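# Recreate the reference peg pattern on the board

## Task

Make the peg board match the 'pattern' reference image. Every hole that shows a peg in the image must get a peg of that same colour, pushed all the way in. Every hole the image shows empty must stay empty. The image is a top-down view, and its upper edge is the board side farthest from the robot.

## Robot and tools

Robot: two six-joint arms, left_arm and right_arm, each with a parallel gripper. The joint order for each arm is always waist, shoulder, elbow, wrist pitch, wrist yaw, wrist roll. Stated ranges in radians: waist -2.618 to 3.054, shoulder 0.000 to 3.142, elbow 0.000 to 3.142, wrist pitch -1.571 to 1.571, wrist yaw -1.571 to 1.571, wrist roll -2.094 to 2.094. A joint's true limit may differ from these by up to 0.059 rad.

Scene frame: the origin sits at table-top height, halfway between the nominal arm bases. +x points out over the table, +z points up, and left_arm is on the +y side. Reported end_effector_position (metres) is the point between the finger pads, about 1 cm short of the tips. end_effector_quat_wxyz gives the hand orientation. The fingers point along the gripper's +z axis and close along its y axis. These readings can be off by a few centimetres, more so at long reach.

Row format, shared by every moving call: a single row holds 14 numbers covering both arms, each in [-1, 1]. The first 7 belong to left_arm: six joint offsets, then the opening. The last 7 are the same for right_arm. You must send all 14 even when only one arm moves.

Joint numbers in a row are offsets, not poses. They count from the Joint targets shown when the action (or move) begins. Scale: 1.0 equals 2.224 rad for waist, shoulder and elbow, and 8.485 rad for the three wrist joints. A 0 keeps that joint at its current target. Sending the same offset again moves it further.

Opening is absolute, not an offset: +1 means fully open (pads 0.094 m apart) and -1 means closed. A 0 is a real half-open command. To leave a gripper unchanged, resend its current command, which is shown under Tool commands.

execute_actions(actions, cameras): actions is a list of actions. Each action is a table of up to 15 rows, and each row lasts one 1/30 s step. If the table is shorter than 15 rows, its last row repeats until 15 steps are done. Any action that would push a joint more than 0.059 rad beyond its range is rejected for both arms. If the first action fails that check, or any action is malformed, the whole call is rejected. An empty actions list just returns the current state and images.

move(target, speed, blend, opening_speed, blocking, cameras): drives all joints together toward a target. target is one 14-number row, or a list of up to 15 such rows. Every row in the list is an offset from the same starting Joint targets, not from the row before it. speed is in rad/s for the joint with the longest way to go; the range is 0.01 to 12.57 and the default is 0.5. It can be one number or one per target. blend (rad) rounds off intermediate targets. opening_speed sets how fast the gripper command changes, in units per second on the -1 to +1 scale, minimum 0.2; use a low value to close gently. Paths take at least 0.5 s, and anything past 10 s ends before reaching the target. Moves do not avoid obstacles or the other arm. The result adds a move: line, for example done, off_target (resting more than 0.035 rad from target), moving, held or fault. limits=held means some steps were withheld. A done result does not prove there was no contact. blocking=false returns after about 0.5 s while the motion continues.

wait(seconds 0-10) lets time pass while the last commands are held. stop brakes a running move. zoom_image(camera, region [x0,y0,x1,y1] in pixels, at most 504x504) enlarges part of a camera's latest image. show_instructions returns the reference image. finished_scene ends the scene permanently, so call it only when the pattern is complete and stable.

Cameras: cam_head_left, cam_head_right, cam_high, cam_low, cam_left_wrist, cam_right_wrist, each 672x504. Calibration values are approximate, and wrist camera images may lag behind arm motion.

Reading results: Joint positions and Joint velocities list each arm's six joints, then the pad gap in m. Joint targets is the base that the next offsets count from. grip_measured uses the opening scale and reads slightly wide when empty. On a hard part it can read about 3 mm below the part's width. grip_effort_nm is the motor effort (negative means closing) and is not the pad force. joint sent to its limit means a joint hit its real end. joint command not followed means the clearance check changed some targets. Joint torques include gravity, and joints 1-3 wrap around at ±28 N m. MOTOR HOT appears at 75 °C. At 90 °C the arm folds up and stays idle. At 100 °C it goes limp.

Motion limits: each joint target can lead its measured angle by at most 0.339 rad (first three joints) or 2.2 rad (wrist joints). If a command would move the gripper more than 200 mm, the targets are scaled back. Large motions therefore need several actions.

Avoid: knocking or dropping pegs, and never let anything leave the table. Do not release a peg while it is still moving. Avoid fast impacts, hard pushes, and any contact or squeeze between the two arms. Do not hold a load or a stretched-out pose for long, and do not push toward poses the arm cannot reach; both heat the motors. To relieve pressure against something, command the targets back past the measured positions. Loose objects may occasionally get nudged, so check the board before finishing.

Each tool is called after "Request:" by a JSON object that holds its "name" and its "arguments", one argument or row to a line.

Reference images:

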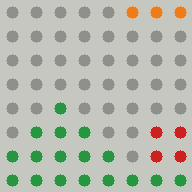

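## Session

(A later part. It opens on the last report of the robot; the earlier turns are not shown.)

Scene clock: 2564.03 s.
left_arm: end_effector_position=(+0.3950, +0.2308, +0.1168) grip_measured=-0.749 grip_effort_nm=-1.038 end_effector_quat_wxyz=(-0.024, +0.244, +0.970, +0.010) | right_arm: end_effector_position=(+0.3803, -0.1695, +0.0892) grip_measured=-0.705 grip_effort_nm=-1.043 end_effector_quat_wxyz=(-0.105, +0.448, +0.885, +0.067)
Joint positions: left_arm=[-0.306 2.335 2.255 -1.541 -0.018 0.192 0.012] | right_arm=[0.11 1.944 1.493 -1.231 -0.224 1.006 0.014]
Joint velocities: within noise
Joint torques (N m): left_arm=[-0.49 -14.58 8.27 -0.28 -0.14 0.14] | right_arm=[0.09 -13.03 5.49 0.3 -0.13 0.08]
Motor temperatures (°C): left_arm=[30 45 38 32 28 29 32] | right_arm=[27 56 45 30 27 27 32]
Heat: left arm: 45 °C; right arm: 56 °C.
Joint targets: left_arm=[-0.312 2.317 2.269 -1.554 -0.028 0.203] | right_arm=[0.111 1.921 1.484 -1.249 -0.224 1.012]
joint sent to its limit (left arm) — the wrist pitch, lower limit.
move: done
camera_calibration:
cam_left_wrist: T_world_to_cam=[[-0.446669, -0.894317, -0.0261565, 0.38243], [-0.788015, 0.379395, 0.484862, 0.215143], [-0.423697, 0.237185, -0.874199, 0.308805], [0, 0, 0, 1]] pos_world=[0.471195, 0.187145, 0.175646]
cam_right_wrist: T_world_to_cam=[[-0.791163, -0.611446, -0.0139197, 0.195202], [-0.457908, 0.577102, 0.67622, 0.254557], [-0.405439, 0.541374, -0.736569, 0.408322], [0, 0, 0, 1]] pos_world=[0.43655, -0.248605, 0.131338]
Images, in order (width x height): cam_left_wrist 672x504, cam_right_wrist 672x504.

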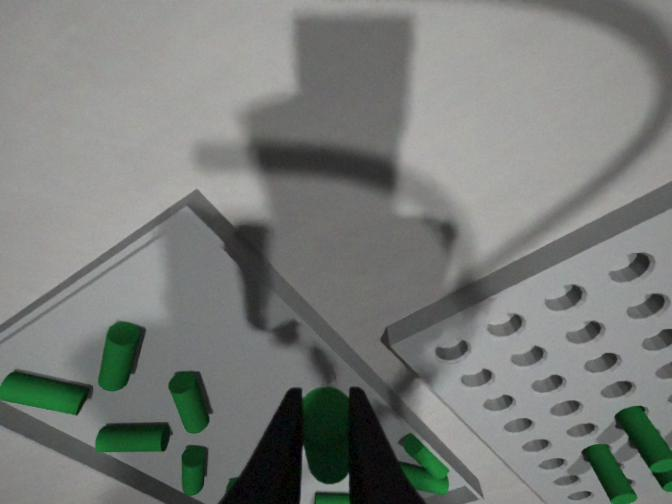

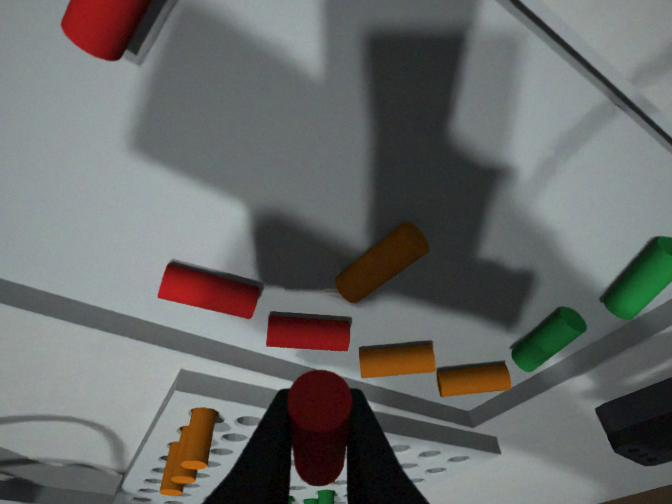

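Request:
{"name": "move", "arguments": {
  "target": [
    [-0.0189,-0.4123,-0.6156,0.2185,0.0033,-0.0239,-0.9,-0.2747,-0.2343,-0.2626,0.1826,0.0264,-0.1193,-0.9],
    [-0.0189,-0.1335,-0.7819,0.3234,0.0033,-0.0239,-0.9,-0.2747,0.0625,-0.429,0.2981,0.0264,-0.1193,-0.9],
    [-0.0189,-0.0976,-0.7819,0.3328,0.0033,-0.0239,-0.9,-0.2747,0.1183,-0.429,0.3127,0.0264,-0.1193,-0.9],
    [-0.0189,-0.0976,-0.7819,0.3328,0.0033,-0.0239,0,-0.2747,0.1183,-0.429,0.3127,0.0264,-0.1193,-0.3]
  ],
  "speed": [1.1,0.8,0.15,0.5],
  "opening_speed": 1,
  "cameras": ["cam_left_wrist","cam_right_wrist"]
}}

Scene clock: 2578.47 s.
left_arm: end_effector_position=(+0.4059, +0.2059, +0.0579) grip_measured=-0.001 grip_effort_nm=0.071 end_effector_quat_wxyz=(+0.602, +0.136, +0.781, -0.096) | right_arm: end_effector_position=(+0.4435, -0.4626, +0.0473) grip_measured=-0.303 grip_effort_nm=0.115 end_effector_quat_wxyz=(+0.594, +0.205, +0.763, -0.153)
Joint positions: left_arm=[-0.349 2.08 0.543 1.278 -0.011 0.012 0.047] | right_arm=[-0.497 2.168 0.537 1.382 -0.011 0.007 0.033]
Joint velocities: within noise
Joint torques (N m): left_arm=[-0.5 -6.76 3.03 1.68 0.13 -0.14] | right_arm=[-0.34 -8.27 2.59 2.67 0.09 -0.05]
Motor temperatures (°C): left_arm=[30 43 37 33 28 29 33] | right_arm=[27 54 43 32 27 27 32]
Heat: left arm: 43 °C; right arm: 54 °C.
Joint targets: left_arm=[-0.354 2.100 0.530 1.270 0.000 0.000] | right_arm=[-0.501 2.184 0.530 1.405 0.000 0.000]
move: done
camera_calibration:
cam_left_wrist: T_world_to_cam=[[-0.306233, -0.951892, 0.0111156, 0.316133], [-0.625973, 0.192557, -0.755698, 0.306203], [0.717203, -0.238377, -0.654826, -0.110052], [0, 0, 0, 1]] pos_world=[0.367414, 0.215729, 0.155818]
cam_right_wrist: T_world_to_cam=[[-0.503753, -0.863658, 0.0181103, -0.180259], [-0.591638, 0.329662, -0.735722, 0.492624], [0.629442, -0.381337, -0.677041, -0.326878], [0, 0, 0, 1]] pos_world=[0.4064, -0.442732, 0.144389]
Images, in order (width x height): cam_left_wrist 672x504, cam_right_wrist 672x504.

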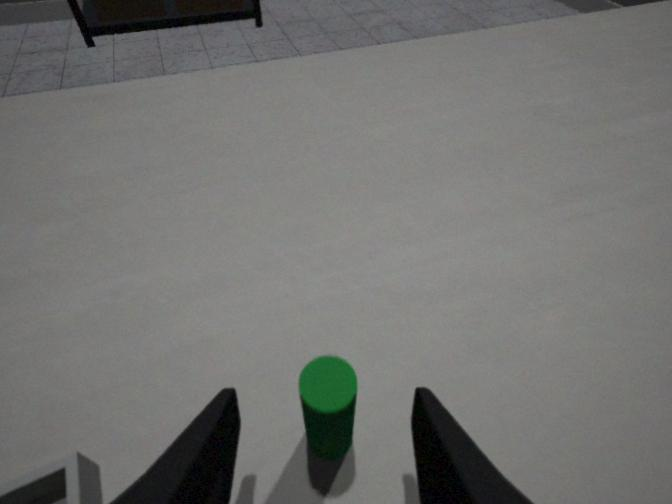

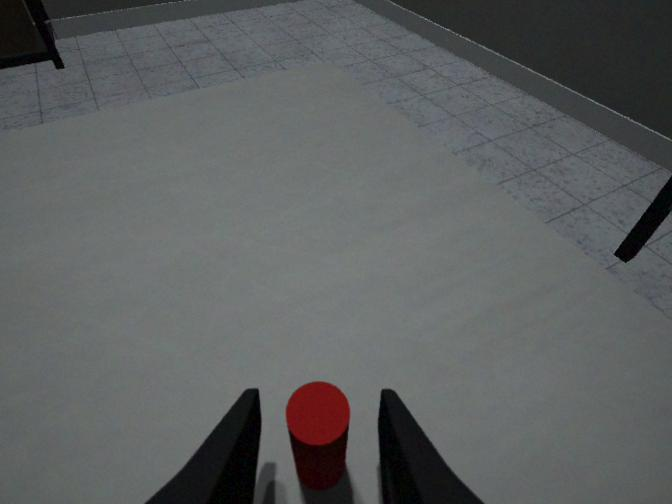

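Request:
{"name": "move", "arguments": {
  "target": [
    [0,-0.2248,0.0764,-0.0672,0,0,0,0,-0.2626,0.0764,-0.0771,0,0,0],
    [0.0081,0.1628,0.8278,-0.3242,0,0,0,0.0054,0.1156,0.7765,-0.3293,0,0,0],
    [0.0081,0.1686,0.7419,-0.301,0,0,0,0.0054,0.1169,0.7005,-0.3123,0,0,0]
  ],
  "speed": [0.7,1.3,0.4],
  "cameras": ["cam_left_wrist","cam_right_wrist"]
}}

Scene clock: 2596.43 s.
left_arm: end_effector_position=(+0.4249, +0.2023, +0.0469) grip_measured=-0.001 grip_effort_nm=0.061 end_effector_quat_wxyz=(+0.002, +0.171, +0.985, +0.005) | right_arm: end_effector_position=(+0.4552, -0.4694, +0.0402) grip_measured=-0.002 grip_effort_nm=0.120 end_effector_quat_wxyz=(-0.004, +0.263, +0.965, +0.007)
Joint positions: left_arm=[-0.342 2.453 2.189 -1.304 -0.011 0.008 0.047] | right_arm=[-0.497 2.429 2.1 -1.253 -0.011 0.006 0.047]
Joint velocities: within noise
Joint torques (N m): left_arm=[0.43 -12.11 6.42 0.14 0.16 -0.1] | right_arm=[0.83 -14.26 5.52 0.78 0.08 -0.05]
Motor temperatures (°C): left_arm=[30 42 36 34 28 29 33] | right_arm=[27 52 42 35 27 27 32]
Heat: left arm: 42 °C; right arm: 52 °C.
Joint targets: left_arm=[-0.336 2.475 2.180 -1.284 0.000 0.000] | right_arm=[-0.489 2.444 2.088 -1.245 0.000 0.000]
move: done
camera_calibration:
cam_left_wrist: T_world_to_cam=[[-0.309076, -0.950652, -0.027073, 0.321399], [-0.858836, 0.266771, 0.437303, 0.338466], [-0.408501, 0.158411, -0.898906, 0.277731], [0, 0, 0, 1]] pos_world=[0.503477, 0.17125, 0.110343]
cam_right_wrist: T_world_to_cam=[[-0.486585, -0.873612, 0.00612234, -0.192131], [-0.762685, 0.428198, 0.484725, 0.57163], [-0.426083, 0.231191, -0.874645, 0.434306], [0, 0, 0, 1]] pos_world=[0.527536, -0.513027, 0.103956]
Images, in order (width x height): cam_left_wrist 672x504, cam_right_wrist 672x504.

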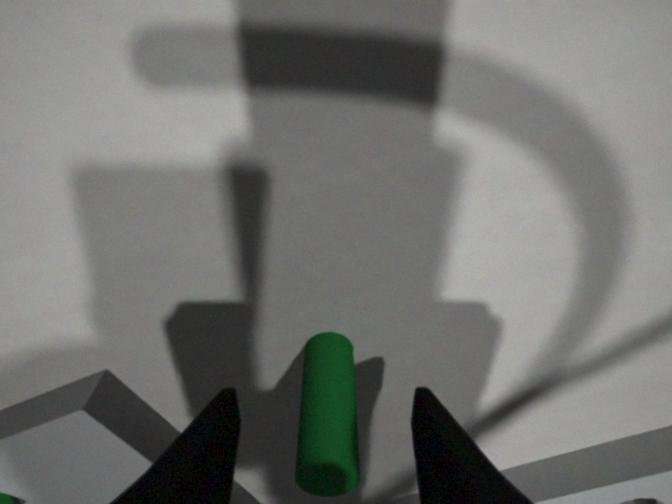

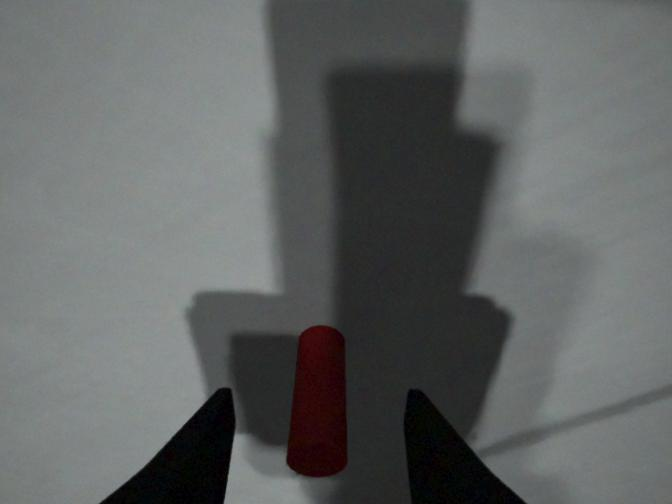

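Request:
{"name": "move", "arguments": {
  "target": [
    [0.0081,0,0,0,0,0,-0.9,0.0054,0,0,0,0,0,-0.9],
    [0,-0.1012,0.0198,-0.0313,0,0,-0.9,0,-0.1007,0.0099,-0.0249,0,0,-0.9],
    [-0.254,-0.4564,-0.4721,0.0052,0,-0.0344,-0.9,0.6722,-0.393,-0.4038,0.0065,0,0.0024,-0.9],
    [-0.254,-0.415,-0.5629,0.0389,0,-0.0344,-0.9,0.6722,-0.3584,-0.4941,0.0387,0,0.0024,-0.9]
  ],
  "speed": [0.3,0.4,1.1,0.4],
  "opening_speed": 2,
  "cameras": ["cam_left_wrist","cam_right_wrist"]
}}

Request:
{"name": "zoom_image", "arguments": {
  "camera": "cam_left_wrist",
  "region": [230, 220, 430, 420]
}}

Request:
{"name": "zoom_image", "arguments": {
  "camera": "cam_right_wrist",
  "region": [230, 220, 430, 420]
}}

Scene clock: 2636.63 s.
left_arm: end_effector_position=(+0.1298, +0.1669, +0.0592) grip_measured=-0.690 grip_effort_nm=-1.053 end_effector_quat_wxyz=(-0.003, +0.299, +0.954, +0.005) | right_arm: end_effector_position=(+0.2002, -0.0111, +0.0553) grip_measured=-0.707 grip_effort_nm=-1.043 end_effector_quat_wxyz=(+0.002, -0.463, +0.887, +0.002)
Joint positions: left_arm=[-0.897 1.542 0.937 -0.976 -0.004 -0.283 0.015] | right_arm=[1.005 1.64 1 -0.925 -0.002 0.014 0.014]
Joint velocities: within noise
Joint torques (N m): left_arm=[-0.4 -4.88 5.86 0.18 0.04 -0.1] | right_arm=[0.14 -6.64 5.23 0.84 0 0.08]
Motor temperatures (°C): left_arm=[30 42 35 32 28 29 32] | right_arm=[27 62 41 31 27 27 32]
Heat: left arm: 42 °C; right arm: 62 °C.
Joint targets: left_arm=[-0.901 1.552 0.928 -0.954 0.000 -0.292] | right_arm=[1.007 1.647 0.989 -0.917 0.000 0.021]
move: done
camera_calibration:
cam_left_wrist: T_world_to_cam=[[-0.545969, -0.837484, -0.0232009, 0.208609], [-0.755042, 0.479845, 0.446834, 0.0394434], [-0.363084, 0.261475, -0.894316, 0.15056], [0, 0, 0, 1]] pos_world=[0.198341, 0.116412, 0.121864]
cam_right_wrist: T_world_to_cam=[[0.833695, -0.552017, 0.0151892, -0.177214], [-0.49332, -0.732122, 0.469715, 0.107613], [-0.24817, -0.399092, -0.882687, 0.190712], [0, 0, 0, 1]] pos_world=[0.248159, 0.0570722, 0.120483]
Images, in order (width x height): cam_left_wrist 672x504, cam_right_wrist 672x504.

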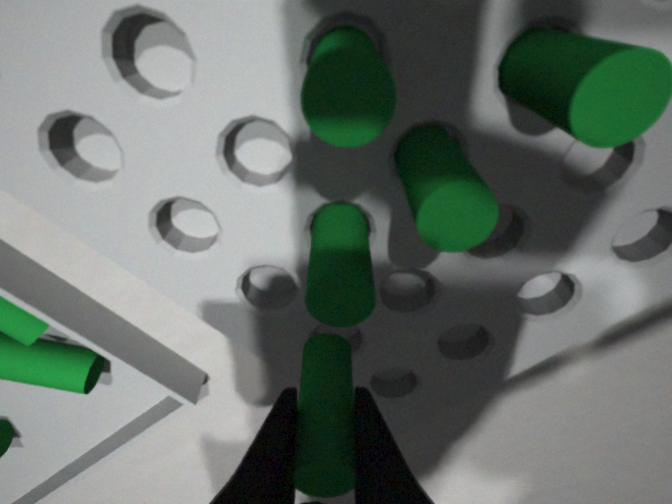

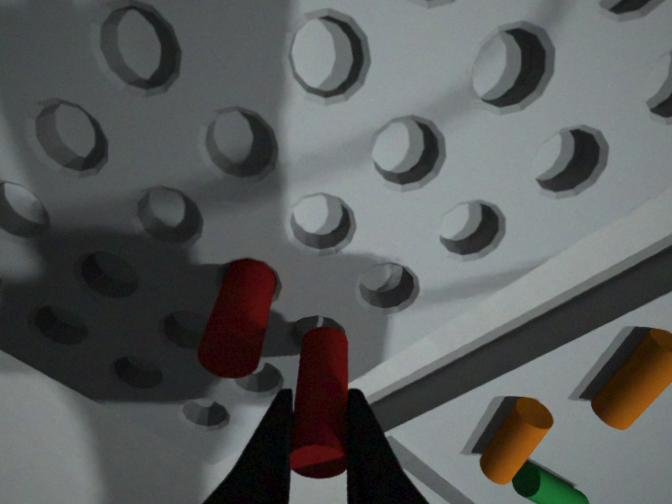

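Scaled by 2.520 from the camera's 672x504 image, which has a finer 960x720 frame.

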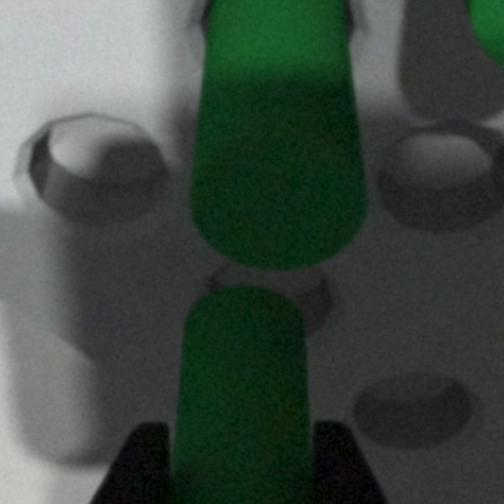

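Scaled by 2.520 from the camera's 672x504 image, which has a finer 960x720 frame.

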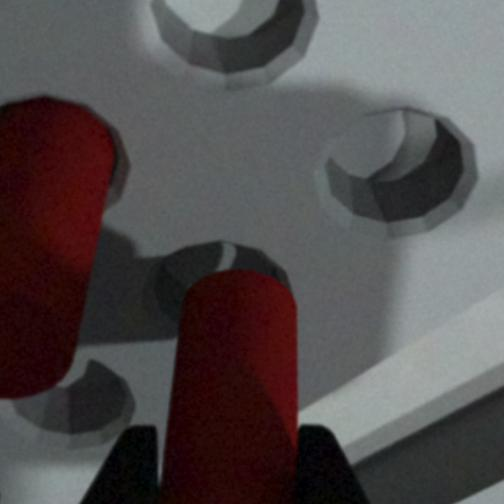

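Request:
{"name": "move", "arguments": {
  "target": [
    [-0.0063,-0.0225,0.027,-0.012,0,0,-0.9,0.0058,-0.0225,0.027,-0.013,0,0,-0.9],
    [-0.0063,0,0,0.001,0,0,-0.9,0.0058,0,0,0,0,0,-0.9],
    [-0.0063,0.0094,-0.0187,0.0083,0,0,-0.9,0.0058,0.0103,-0.0175,0.0073,0,0,-0.9]
  ],
  "speed": [0.4,0.3,0.1],
  "cameras": ["cam_left_wrist","cam_right_wrist"]
}}

Request:
{"name": "zoom_image", "arguments": {
  "camera": "cam_left_wrist",
  "region": [230, 220, 430, 420]
}}

Request:
{"name": "zoom_image", "arguments": {
  "camera": "cam_right_wrist",
  "region": [230, 220, 430, 420]
}}

Scene clock: 2660.97 s.
left_arm: end_effector_position=(+0.1282, +0.1640, +0.0520) grip_measured=-0.690 grip_effort_nm=-1.048 end_effector_quat_wxyz=(+0.000, +0.305, +0.952, +0.002) | right_arm: end_effector_position=(+0.1989, -0.0105, +0.0509) grip_measured=-0.707 grip_effort_nm=-1.048 end_effector_quat_wxyz=(+0.003, -0.464, +0.886, +0.003)
Joint positions: left_arm=[-0.909 1.551 0.914 -0.936 -0.004 -0.283 0.015] | right_arm=[1.01 1.644 0.985 -0.904 -0.002 0.016 0.014]
Joint velocities: within noise
Joint torques (N m): left_arm=[-0.49 -3.77 4.04 0.53 0.05 -0.12] | right_arm=[0.92 -4.88 2.96 1.33 0 0.05]
Motor temperatures (°C): left_arm=[30 39 35 32 28 29 33] | right_arm=[27 53 41 31 27 27 33]
Heat: left arm: 39 °C; right arm: 53 °C.
Joint targets: left_arm=[-0.915 1.573 0.886 -0.883 0.000 -0.292] | right_arm=[1.019 1.670 0.950 -0.855 0.000 0.021]
move: off_target (left_arm, right_arm); left_arm: the wrist pitch is farthest, 0.053 rad from its target; right_arm: the wrist pitch is farthest, 0.049 rad from its target
camera_calibration:
cam_left_wrist: T_world_to_cam=[[-0.556023, -0.830909, -0.0207014, 0.2052], [-0.75131, 0.491793, 0.440083, 0.0408477], [-0.355488, 0.260249, -0.897719, 0.143673], [0, 0, 0, 1]] pos_world=[0.19586, 0.113023, 0.11525]
cam_right_wrist: T_world_to_cam=[[0.835551, -0.549201, 0.0152365, -0.176125], [-0.491521, -0.73483, 0.467368, 0.109183], [-0.245483, -0.397999, -0.883932, 0.186347], [0, 0, 0, 1]] pos_world=[0.246572, 0.0576683, 0.116373]
Images, in order (width x height): cam_left_wrist 672x504, cam_right_wrist 672x504.

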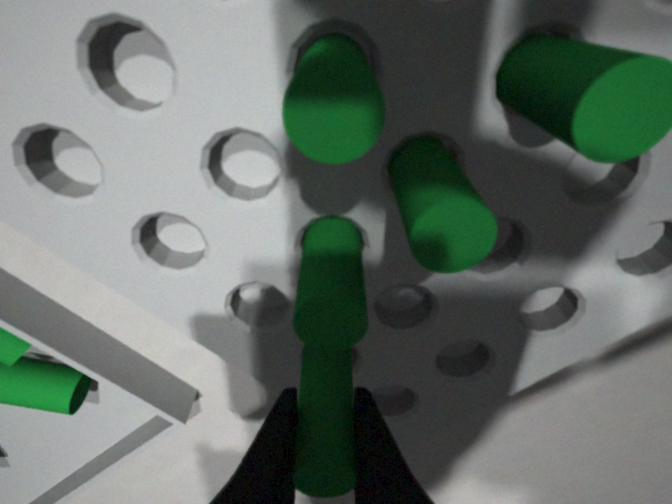

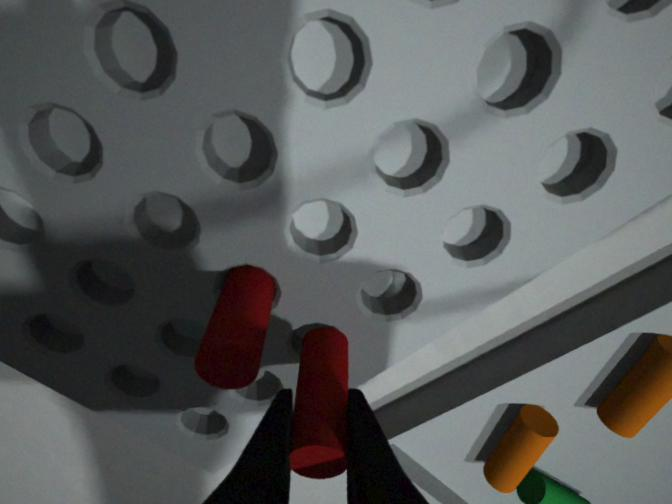

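Scaled by 2.520 from the camera's 672x504 image, which has a finer 960x720 frame.

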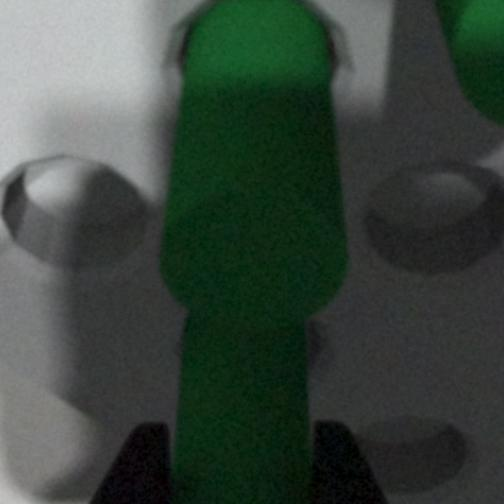

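Scaled by 2.520 from the camera's 672x504 image, which has a finer 960x720 frame.

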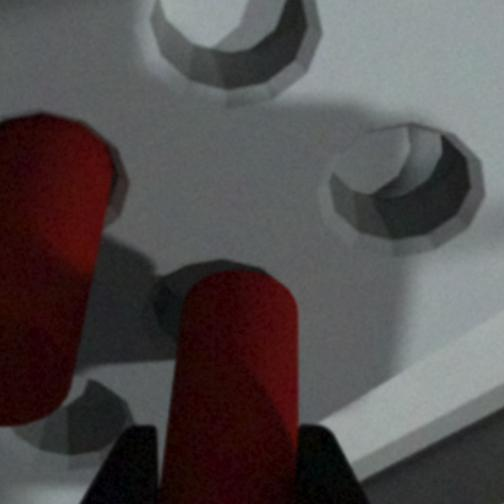

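Request:
{"name": "move", "arguments": {
  "target": [
    [0,-0.030,0.049,-0.0209,0,0,-0.9,0.0049,-0.030,0.049,-0.0209,0,0,-0.9],
    [0,-0.0076,0.0202,-0.0075,0,0,-0.9,0.0049,-0.0076,0.0202,-0.0075,0,0,-0.9]
  ],
  "speed": 0.3,
  "cameras": ["cam_left_wrist","cam_right_wrist"]
}}

Request:
{"name": "zoom_image", "arguments": {
  "camera": "cam_left_wrist",
  "region": [230, 220, 430, 420]
}}

Request:
{"name": "zoom_image", "arguments": {
  "camera": "cam_right_wrist",
  "region": [230, 220, 430, 420]
}}

Scene clock: 2776.93 s.
left_arm: end_effector_position=(+0.1292, +0.1628, +0.0598) grip_measured=-0.690 grip_effort_nm=-1.043 end_effector_quat_wxyz=(+0.000, +0.305, +0.952, +0.002) | right_arm: end_effector_position=(+0.1975, -0.0068, +0.0567) grip_measured=-0.707 grip_effort_nm=-1.048 end_effector_quat_wxyz=(+0.004, -0.469, +0.883, +0.003)
Joint positions: left_arm=[-0.909 1.545 0.942 -0.97 -0.004 -0.283 0.015] | right_arm=[1.022 1.642 1.008 -0.927 -0.002 0.016 0.014]
Joint velocities: within noise
Joint torques (N m): left_arm=[-0.51 -4.67 5.83 0.21 0.04 -0.15] | right_arm=[0.81 -6.38 5.01 0.85 -0.01 0.06]
Motor temperatures (°C): left_arm=[30 35 34 33 28 29 34] | right_arm=[27 49 38 31 27 27 34]
Heat: left arm: 35 °C; right arm: 49 °C.
Joint targets: left_arm=[-0.915 1.556 0.931 -0.947 0.000 -0.292] | right_arm=[1.030 1.653 0.995 -0.919 -0.001 0.021]
move: done
camera_calibration:
cam_left_wrist: T_world_to_cam=[[-0.556023, -0.830909, -0.0207014, 0.204865], [-0.75131, 0.491793, 0.440083, 0.0386814], [-0.355488, 0.260249, -0.897719, 0.151308], [0, 0, 0, 1]] pos_world=[0.19676, 0.111823, 0.12305]
cam_right_wrist: T_world_to_cam=[[0.841957, -0.53933, 0.0152098, -0.174065], [-0.483086, -0.741001, 0.466417, 0.106839], [-0.240282, -0.400051, -0.884434, 0.191595], [0, 0, 0, 1]] pos_world=[0.244205, 0.0619376, 0.122269]
Images, in order (width x height): cam_left_wrist 672x504, cam_right_wrist 672x504.

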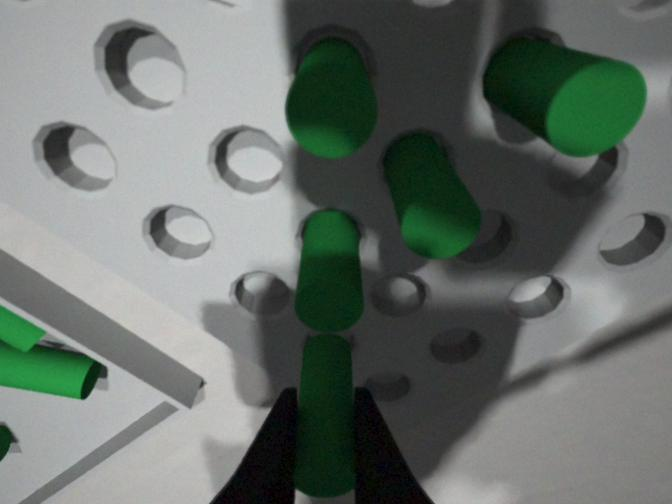

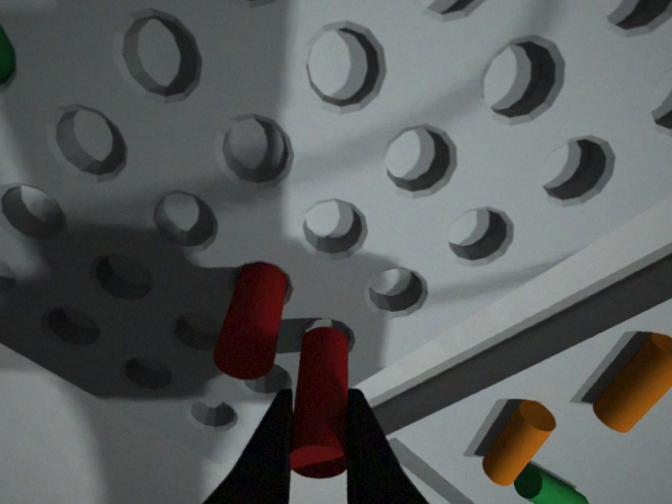

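Scaled by 2.520 from the camera's 672x504 image, which has a finer 960x720 frame.

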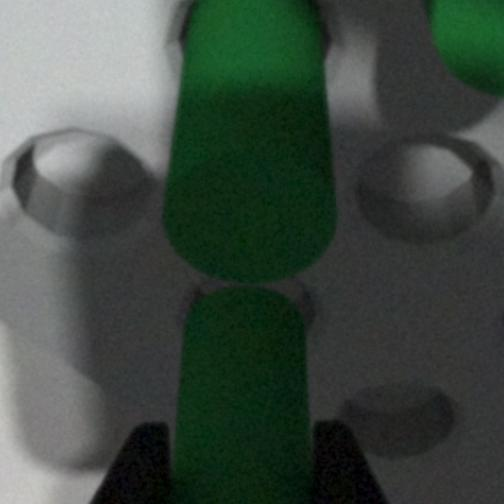

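Scaled by 2.520 from the camera's 672x504 image, which has a finer 960x720 frame.

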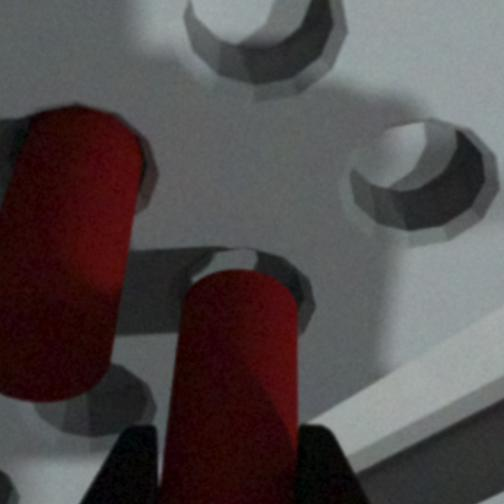

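Request:
{"name": "move", "arguments": {
  "target": [
    [-0.001,-0.0034,-0.0033,0,0,0,-0.9,-0.0018,-0.0025,-0.0027,0,0,0,-0.9],
    [-0.001,0.0064,-0.0224,0.0076,0,0,-0.9,-0.0018,0.0077,-0.0204,0.0073,0,0,-0.9]
  ],
  "speed": 0.08,
  "cameras": ["cam_left_wrist","cam_right_wrist"]
}}

Request:
{"name": "zoom_image", "arguments": {
  "camera": "cam_left_wrist",
  "region": [230, 220, 430, 420]
}}

Request:
{"name": "zoom_image", "arguments": {
  "camera": "cam_right_wrist",
  "region": [230, 220, 430, 420]
}}

Scene clock: 2810.43 s.
left_arm: end_effector_position=(+0.1277, +0.1647, +0.0520) grip_measured=-0.690 grip_effort_nm=-1.043 end_effector_quat_wxyz=(+0.001, +0.305, +0.952, +0.002) | right_arm: end_effector_position=(+0.1961, -0.0089, +0.0424) grip_measured=-0.707 grip_effort_nm=-1.048 end_effector_quat_wxyz=(+0.003, -0.469, +0.883, +0.003)
Joint positions: left_arm=[-0.909 1.545 0.909 -0.934 -0.004 -0.283 0.015] | right_arm=[1.022 1.658 0.964 -0.869 -0.002 0.016 0.014]
Joint velocities: within noise
Joint torques (N m): left_arm=[-0.76 -3.52 4.14 0.55 0.08 -0.11] | right_arm=[0.43 -6.28 4.79 0.89 0 0.06]
Motor temperatures (°C): left_arm=[30 35 35 32 28 29 35] | right_arm=[27 48 39 30 27 27 34]
Heat: left arm: 35 °C; right arm: 48 °C.
Joint targets: left_arm=[-0.917 1.570 0.882 -0.882 0.000 -0.292] | right_arm=[1.026 1.670 0.950 -0.857 -0.001 0.021]
move: off_target (left_arm); left_arm: the wrist pitch is farthest, 0.052 rad from its target
camera_calibration:
cam_left_wrist: T_world_to_cam=[[-0.556082, -0.830885, -0.0200411, 0.205412], [-0.7519, 0.492653, 0.438109, 0.0400901], [-0.354145, 0.258694, -0.898698, 0.143422], [0, 0, 0, 1]] pos_world=[0.195162, 0.113821, 0.115446]
cam_right_wrist: T_world_to_cam=[[0.841967, -0.539315, 0.0152113, -0.173832], [-0.482629, -0.74027, 0.468049, 0.111154], [-0.241165, -0.401423, -0.883572, 0.177866], [0, 0, 0, 1]] pos_world=[0.242902, 0.0599335, 0.107776]
Images, in order (width x height): cam_left_wrist 672x504, cam_right_wrist 672x504.

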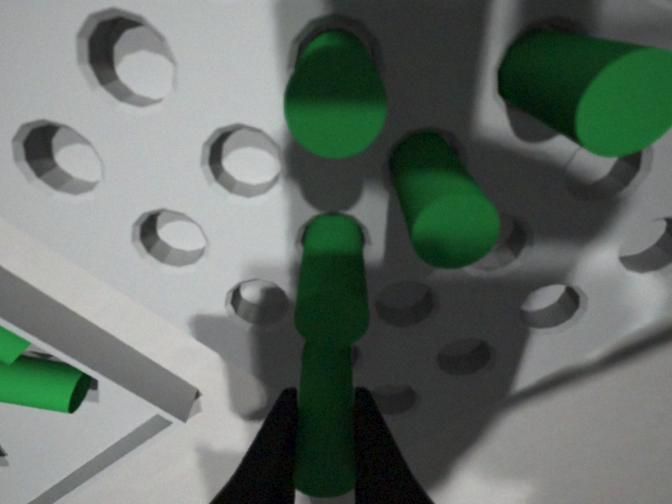

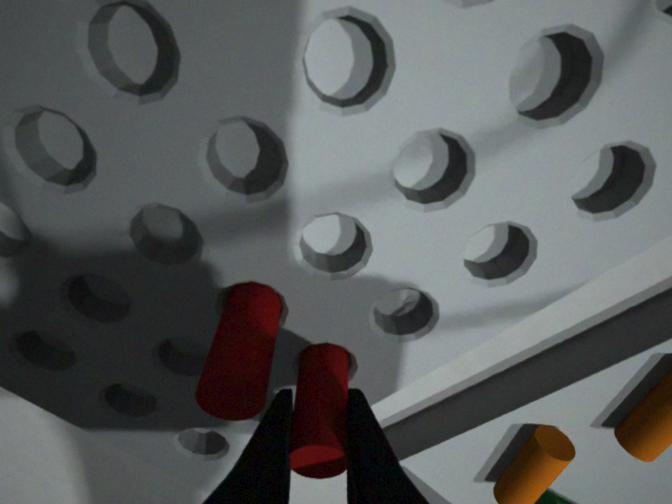

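Scaled by 2.520 from the camera's 672x504 image, which has a finer 960x720 frame.

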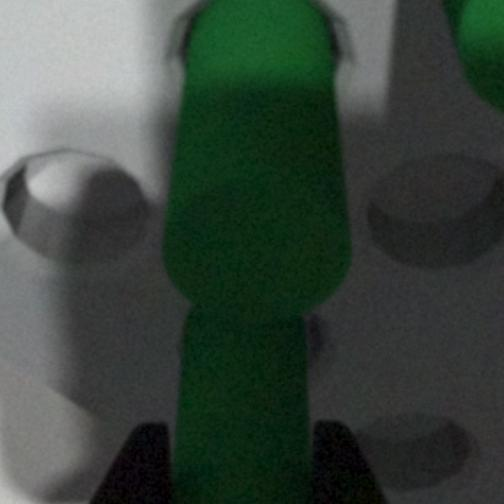

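Scaled by 2.520 from the camera's 672x504 image, which has a finer 960x720 frame.

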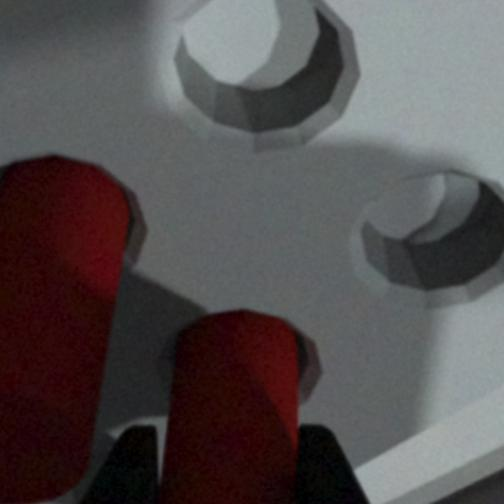

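Request:
{"name": "move", "arguments": {
  "target": [
    [-0.0035,-0.0115,0.0225,-0.009,0,0,-0.9,0,0.0014,-0.0024,0.001,0,0,-0.9],
    [-0.0035,0,0,0,0,0,-0.9,0,0.0014,-0.0024,0.001,0,0,-0.5],
    [-0.0035,0,0,0,0,0,-0.9,0,-0.0315,0.063,-0.0247,0,0,-0.5]
  ],
  "speed": 0.15,
  "cameras": ["cam_left_wrist","cam_right_wrist"]
}}

Request:
{"name": "zoom_image", "arguments": {
  "camera": "cam_left_wrist",
  "region": [230, 220, 430, 420]
}}

Scene clock: 2828.30 s.
left_arm: end_effector_position=(+0.1256, +0.1639, +0.0518) grip_measured=-0.690 grip_effort_nm=-1.048 end_effector_quat_wxyz=(+0.000, +0.309, +0.951, +0.003) | right_arm: end_effector_position=(+0.1895, -0.0190, +0.0711) grip_measured=-0.502 grip_effort_nm=0.115 end_effector_quat_wxyz=(-0.027, -0.469, +0.883, -0.013)
Joint positions: left_arm=[-0.918 1.545 0.908 -0.936 -0.005 -0.283 0.015] | right_arm=[1.022 1.632 1.057 -1.055 -0.002 0.016 0.023]
Joint velocities: within noise
Joint torques (N m): left_arm=[-0.47 -3.58 4.1 0.55 0.04 -0.09] | right_arm=[0.43 -10.45 9.54 0.49 -0.01 0.06]
Motor temperatures (°C): left_arm=[30 34 34 32 28 29 35] | right_arm=[27 48 39 30 27 27 34]
Heat: left arm: 35 °C; right arm: 48 °C.
Joint targets: left_arm=[-0.925 1.570 0.881 -0.882 0.000 -0.292] | right_arm=[1.026 1.600 1.090 -1.066 -0.001 0.021]
move: off_target (left_arm); left_arm: the wrist pitch is farthest, 0.054 rad from its target
camera_calibration:
cam_left_wrist: T_world_to_cam=[[-0.563666, -0.825724, -0.0214659, 0.203751], [-0.74702, 0.498506, 0.439833, 0.0373294], [-0.352479, 0.263954, -0.897823, 0.14167], [0, 0, 0, 1]] pos_world=[0.192669, 0.112239, 0.115149]
cam_right_wrist: T_world_to_cam=[[0.842534, -0.538444, 0.0146603, -0.174258], [-0.464264, -0.712121, 0.526633, 0.0799315], [-0.273122, -0.450512, -0.849966, 0.200215], [0, 0, 0, 1]] pos_world=[0.23861, 0.0532922, 0.130636]
Images, in order (width x height): cam_left_wrist 672x504, cam_right_wrist 672x504.

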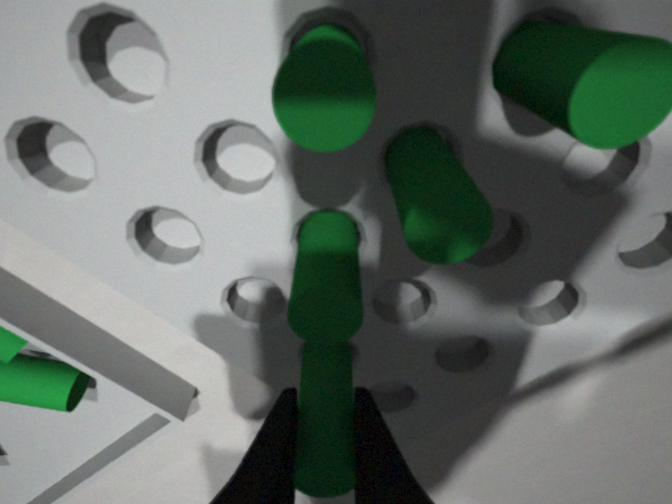

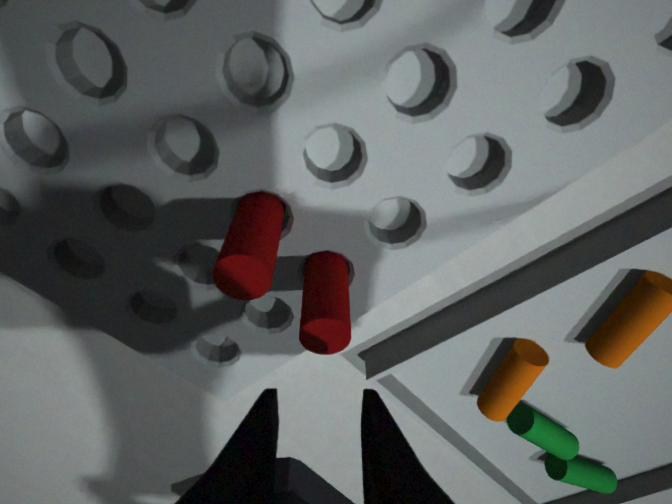

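Scaled by 2.520 from the camera's 672x504 image, which has a finer 960x720 frame.

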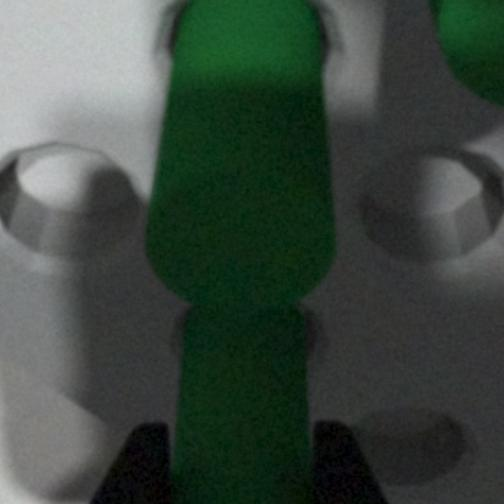

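Request:
{"name": "move", "arguments": {
  "target": [
    [0,-0.0033,0.0063,-0.0025,0,0,-0.9,0,-0.0515,0.09,-0.04,0,0,-0.4],
    [0,0.0002,0.0096,-0.0025,0,0,-0.9,0,-0.0515,0.09,-0.04,0,0,-0.4],
    [0,0.0035,0.0033,0,0,0,-0.9,0,-0.0515,0.09,-0.04,0,0,-0.4]
  ],
  "speed": [0.15,0.02,0.05],
  "cameras": ["cam_left_wrist","cam_high"]
}}

Request:
{"name": "zoom_image", "arguments": {
  "camera": "cam_left_wrist",
  "region": [230, 220, 430, 420]
}}

Scene clock: 2856.30 s.
left_arm: end_effector_position=(+0.1256, +0.1639, +0.0518) grip_measured=-0.690 grip_effort_nm=-1.048 end_effector_quat_wxyz=(+0.000, +0.309, +0.951, +0.003) | right_arm: end_effector_position=(+0.1770, -0.0381, +0.1497) grip_measured=-0.402 grip_effort_nm=0.115 end_effector_quat_wxyz=(-0.037, -0.469, +0.882, -0.019)
Joint positions: left_arm=[-0.918 1.545 0.908 -0.936 -0.005 -0.284 0.015] | right_arm=[1.022 1.515 1.255 -1.395 -0.002 0.016 0.028]
Joint velocities: within noise
Joint torques (N m): left_arm=[-0.55 -2.86 4.89 0.56 0.03 -0.14] | right_arm=[0.42 -9.09 9.96 0.44 0 0.06]
Motor temperatures (°C): left_arm=[30 34 34 32 28 29 35] | right_arm=[27 52 41 30 27 27 33]
Heat: left arm: 35 °C; right arm: 52 °C.
Joint targets: left_arm=[-0.925 1.578 0.889 -0.882 0.000 -0.292] | right_arm=[1.026 1.485 1.290 -1.406 -0.001 0.021]
move: off_target (left_arm); left_arm: the wrist pitch is farthest, 0.054 rad from its target
camera_calibration:
cam_left_wrist: T_world_to_cam=[[-0.563317, -0.825962, -0.0214489, 0.203764], [-0.747237, 0.498205, 0.439805, 0.0374831], [-0.352577, 0.263777, -0.897837, 0.141745], [0, 0, 0, 1]] pos_world=[0.192769, 0.112238, 0.115149]
Images, in order (width x height): cam_high 672x504, cam_left_wrist 672x504.

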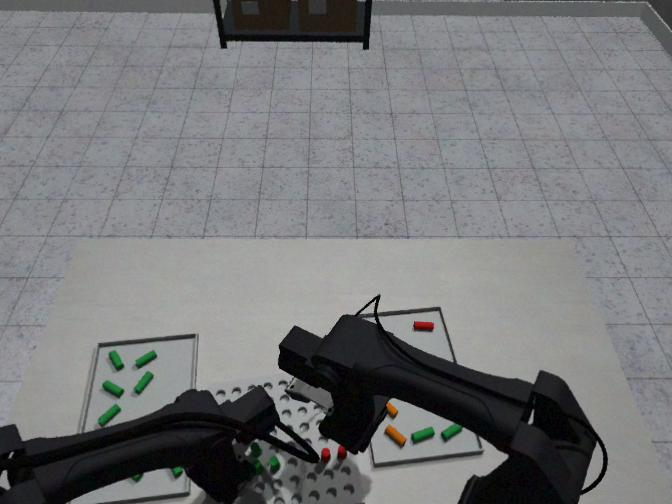

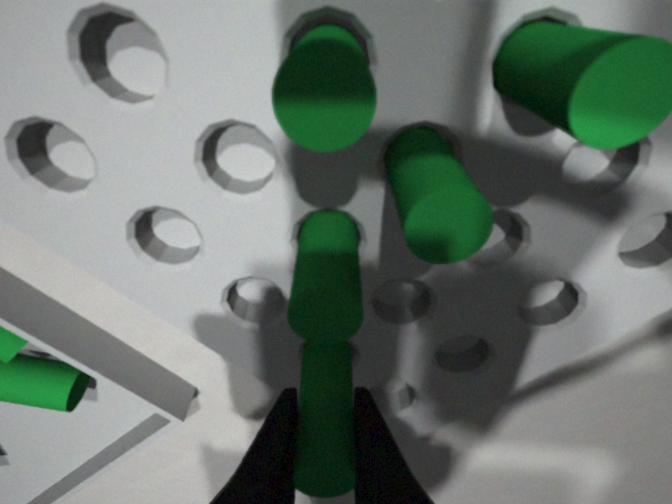

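Scaled by 2.520 from the camera's 672x504 image, which has a finer 960x720 frame.

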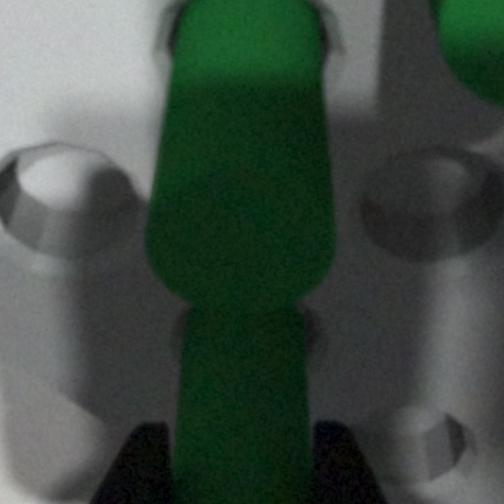

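Request:
{"name": "wait", "arguments": {
  "seconds": 0.1,
  "cameras": ["cam_low","cam_head_left"]
}}

Request:
{"name": "zoom_image", "arguments": {
  "camera": "cam_low",
  "region": [200, 200, 400, 320]
}}

Scene clock: 2876.77 s.
left_arm: end_effector_position=(+0.1256, +0.1639, +0.0518) grip_measured=-0.690 grip_effort_nm=-1.048 end_effector_quat_wxyz=(+0.000, +0.309, +0.951, +0.003) | right_arm: end_effector_position=(+0.1769, -0.0382, +0.1497) grip_measured=-0.402 grip_effort_nm=0.120 end_effector_quat_wxyz=(-0.037, -0.469, +0.882, -0.019)
Joint positions: left_arm=[-0.918 1.545 0.908 -0.936 -0.005 -0.284 0.015] | right_arm=[1.022 1.515 1.255 -1.395 -0.002 0.016 0.028]
Joint velocities: within noise
Joint torques (N m): left_arm=[-0.64 -3.06 4.78 0.57 0.04 -0.1] | right_arm=[0.42 -9.09 9.98 0.45 -0.01 0.06]
Motor temperatures (°C): left_arm=[30 34 34 32 28 29 35] | right_arm=[27 51 42 30 27 27 32]
Heat: left arm: 35 °C; right arm: 51 °C.
Joint targets: left_arm=[-0.925 1.578 0.889 -0.882 0.000 -0.292] | right_arm=[1.026 1.485 1.290 -1.406 -0.001 0.021]
Tool commands: left_gripper/opening=-0.9 right_gripper/opening=-0.4
wait: 0.10 s; at rest from the start
Images, in order (width x height): cam_head_left 672x504, cam_low 672x504.

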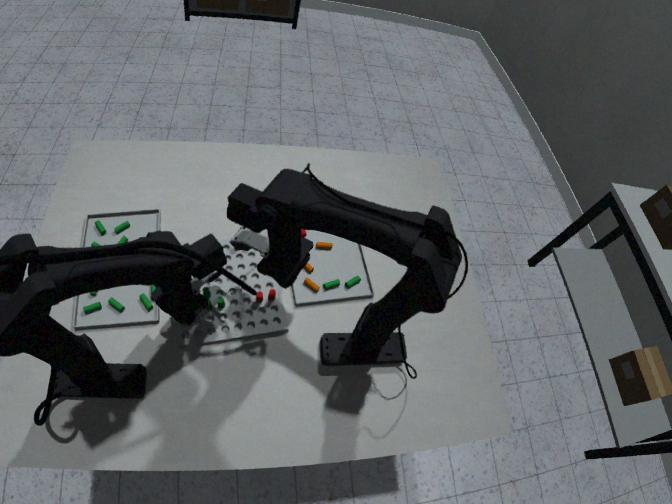

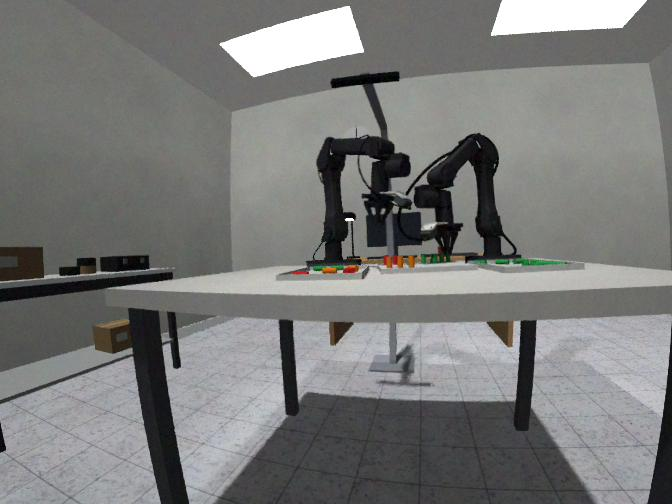

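Scaled by 2.520 from the camera's 672x504 image, which has a finer 960x720 frame.

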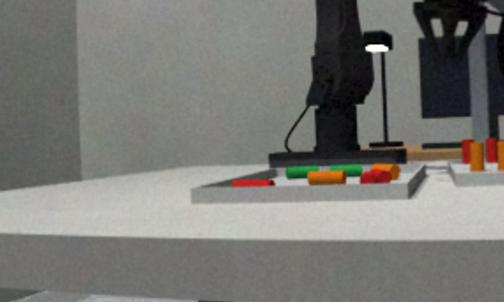

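Request:
{"name": "zoom_image", "arguments": {
  "camera": "cam_low",
  "region": [380, 235, 480, 275]
}}

Scaled by 5.040 from the camera's 672x504 image, which has a finer 960x720 frame.

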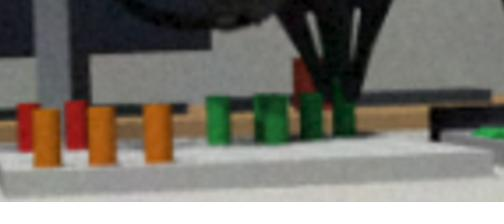

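Request:
{"name": "move", "arguments": {
  "target": [
    [0,-0.0118,0.0207,-0.0092,0,0,-0.9,0,0,0,0,0,0,-0.4],
    [0.009,-0.0118,0.0207,-0.0092,0,0,-0.9,0,0,0,0,0,0,-0.4]
  ],
  "speed": [0.15,0.05],
  "cameras": ["cam_left_wrist"]
}}

Request:
{"name": "zoom_image", "arguments": {
  "camera": "cam_left_wrist",
  "region": [230, 220, 430, 420]
}}

Scene clock: 2891.43 s.
left_arm: end_effector_position=(+0.1257, +0.1666, +0.0526) grip_measured=-0.690 grip_effort_nm=-1.048 end_effector_quat_wxyz=(-0.004, +0.306, +0.952, +0.005) | right_arm: end_effector_position=(+0.1769, -0.0382, +0.1497) grip_measured=-0.402 grip_effort_nm=0.110 end_effector_quat_wxyz=(-0.037, -0.469, +0.882, -0.019)
Joint positions: left_arm=[-0.911 1.545 0.911 -0.949 -0.005 -0.284 0.015] | right_arm=[1.022 1.515 1.255 -1.395 -0.002 0.016 0.028]
Joint velocities: within noise
Joint torques (N m): left_arm=[0.54 -5.14 8.99 -0.16 0.08 -0.11] | right_arm=[0.42 -9.1 9.96 0.45 0.01 0.06]
Motor temperatures (°C): left_arm=[30 33 34 32 28 29 35] | right_arm=[27 51 43 30 27 27 32]
Heat: left arm: 35 °C; right arm: 51 °C.
Joint targets: left_arm=[-0.905 1.552 0.935 -0.960 0.000 -0.292] | right_arm=[1.026 1.485 1.290 -1.406 -0.001 0.021]
move: done
camera_calibration:
cam_left_wrist: T_world_to_cam=[[-0.55748, -0.829831, -0.0244186, 0.206174], [-0.748189, 0.489453, 0.447939, 0.0369668], [-0.359762, 0.267987, -0.893731, 0.141643], [0, 0, 0, 1]] pos_world=[0.193554, 0.115037, 0.115066]
Images, in order (width x height): cam_left_wrist 672x504.

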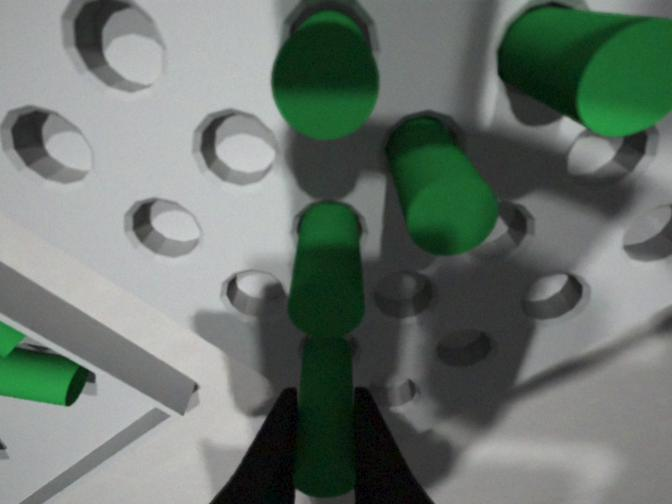

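Scaled by 2.520 from the camera's 672x504 image, which has a finer 960x720 frame.

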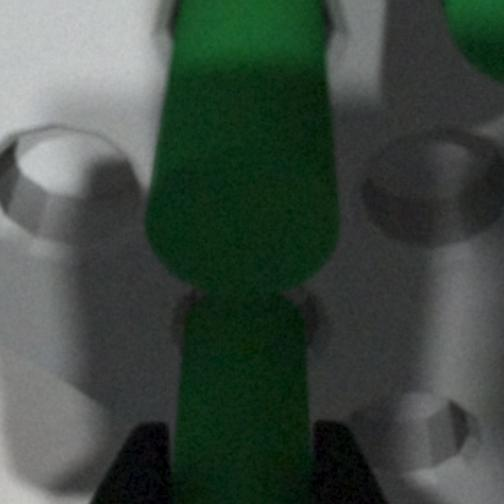

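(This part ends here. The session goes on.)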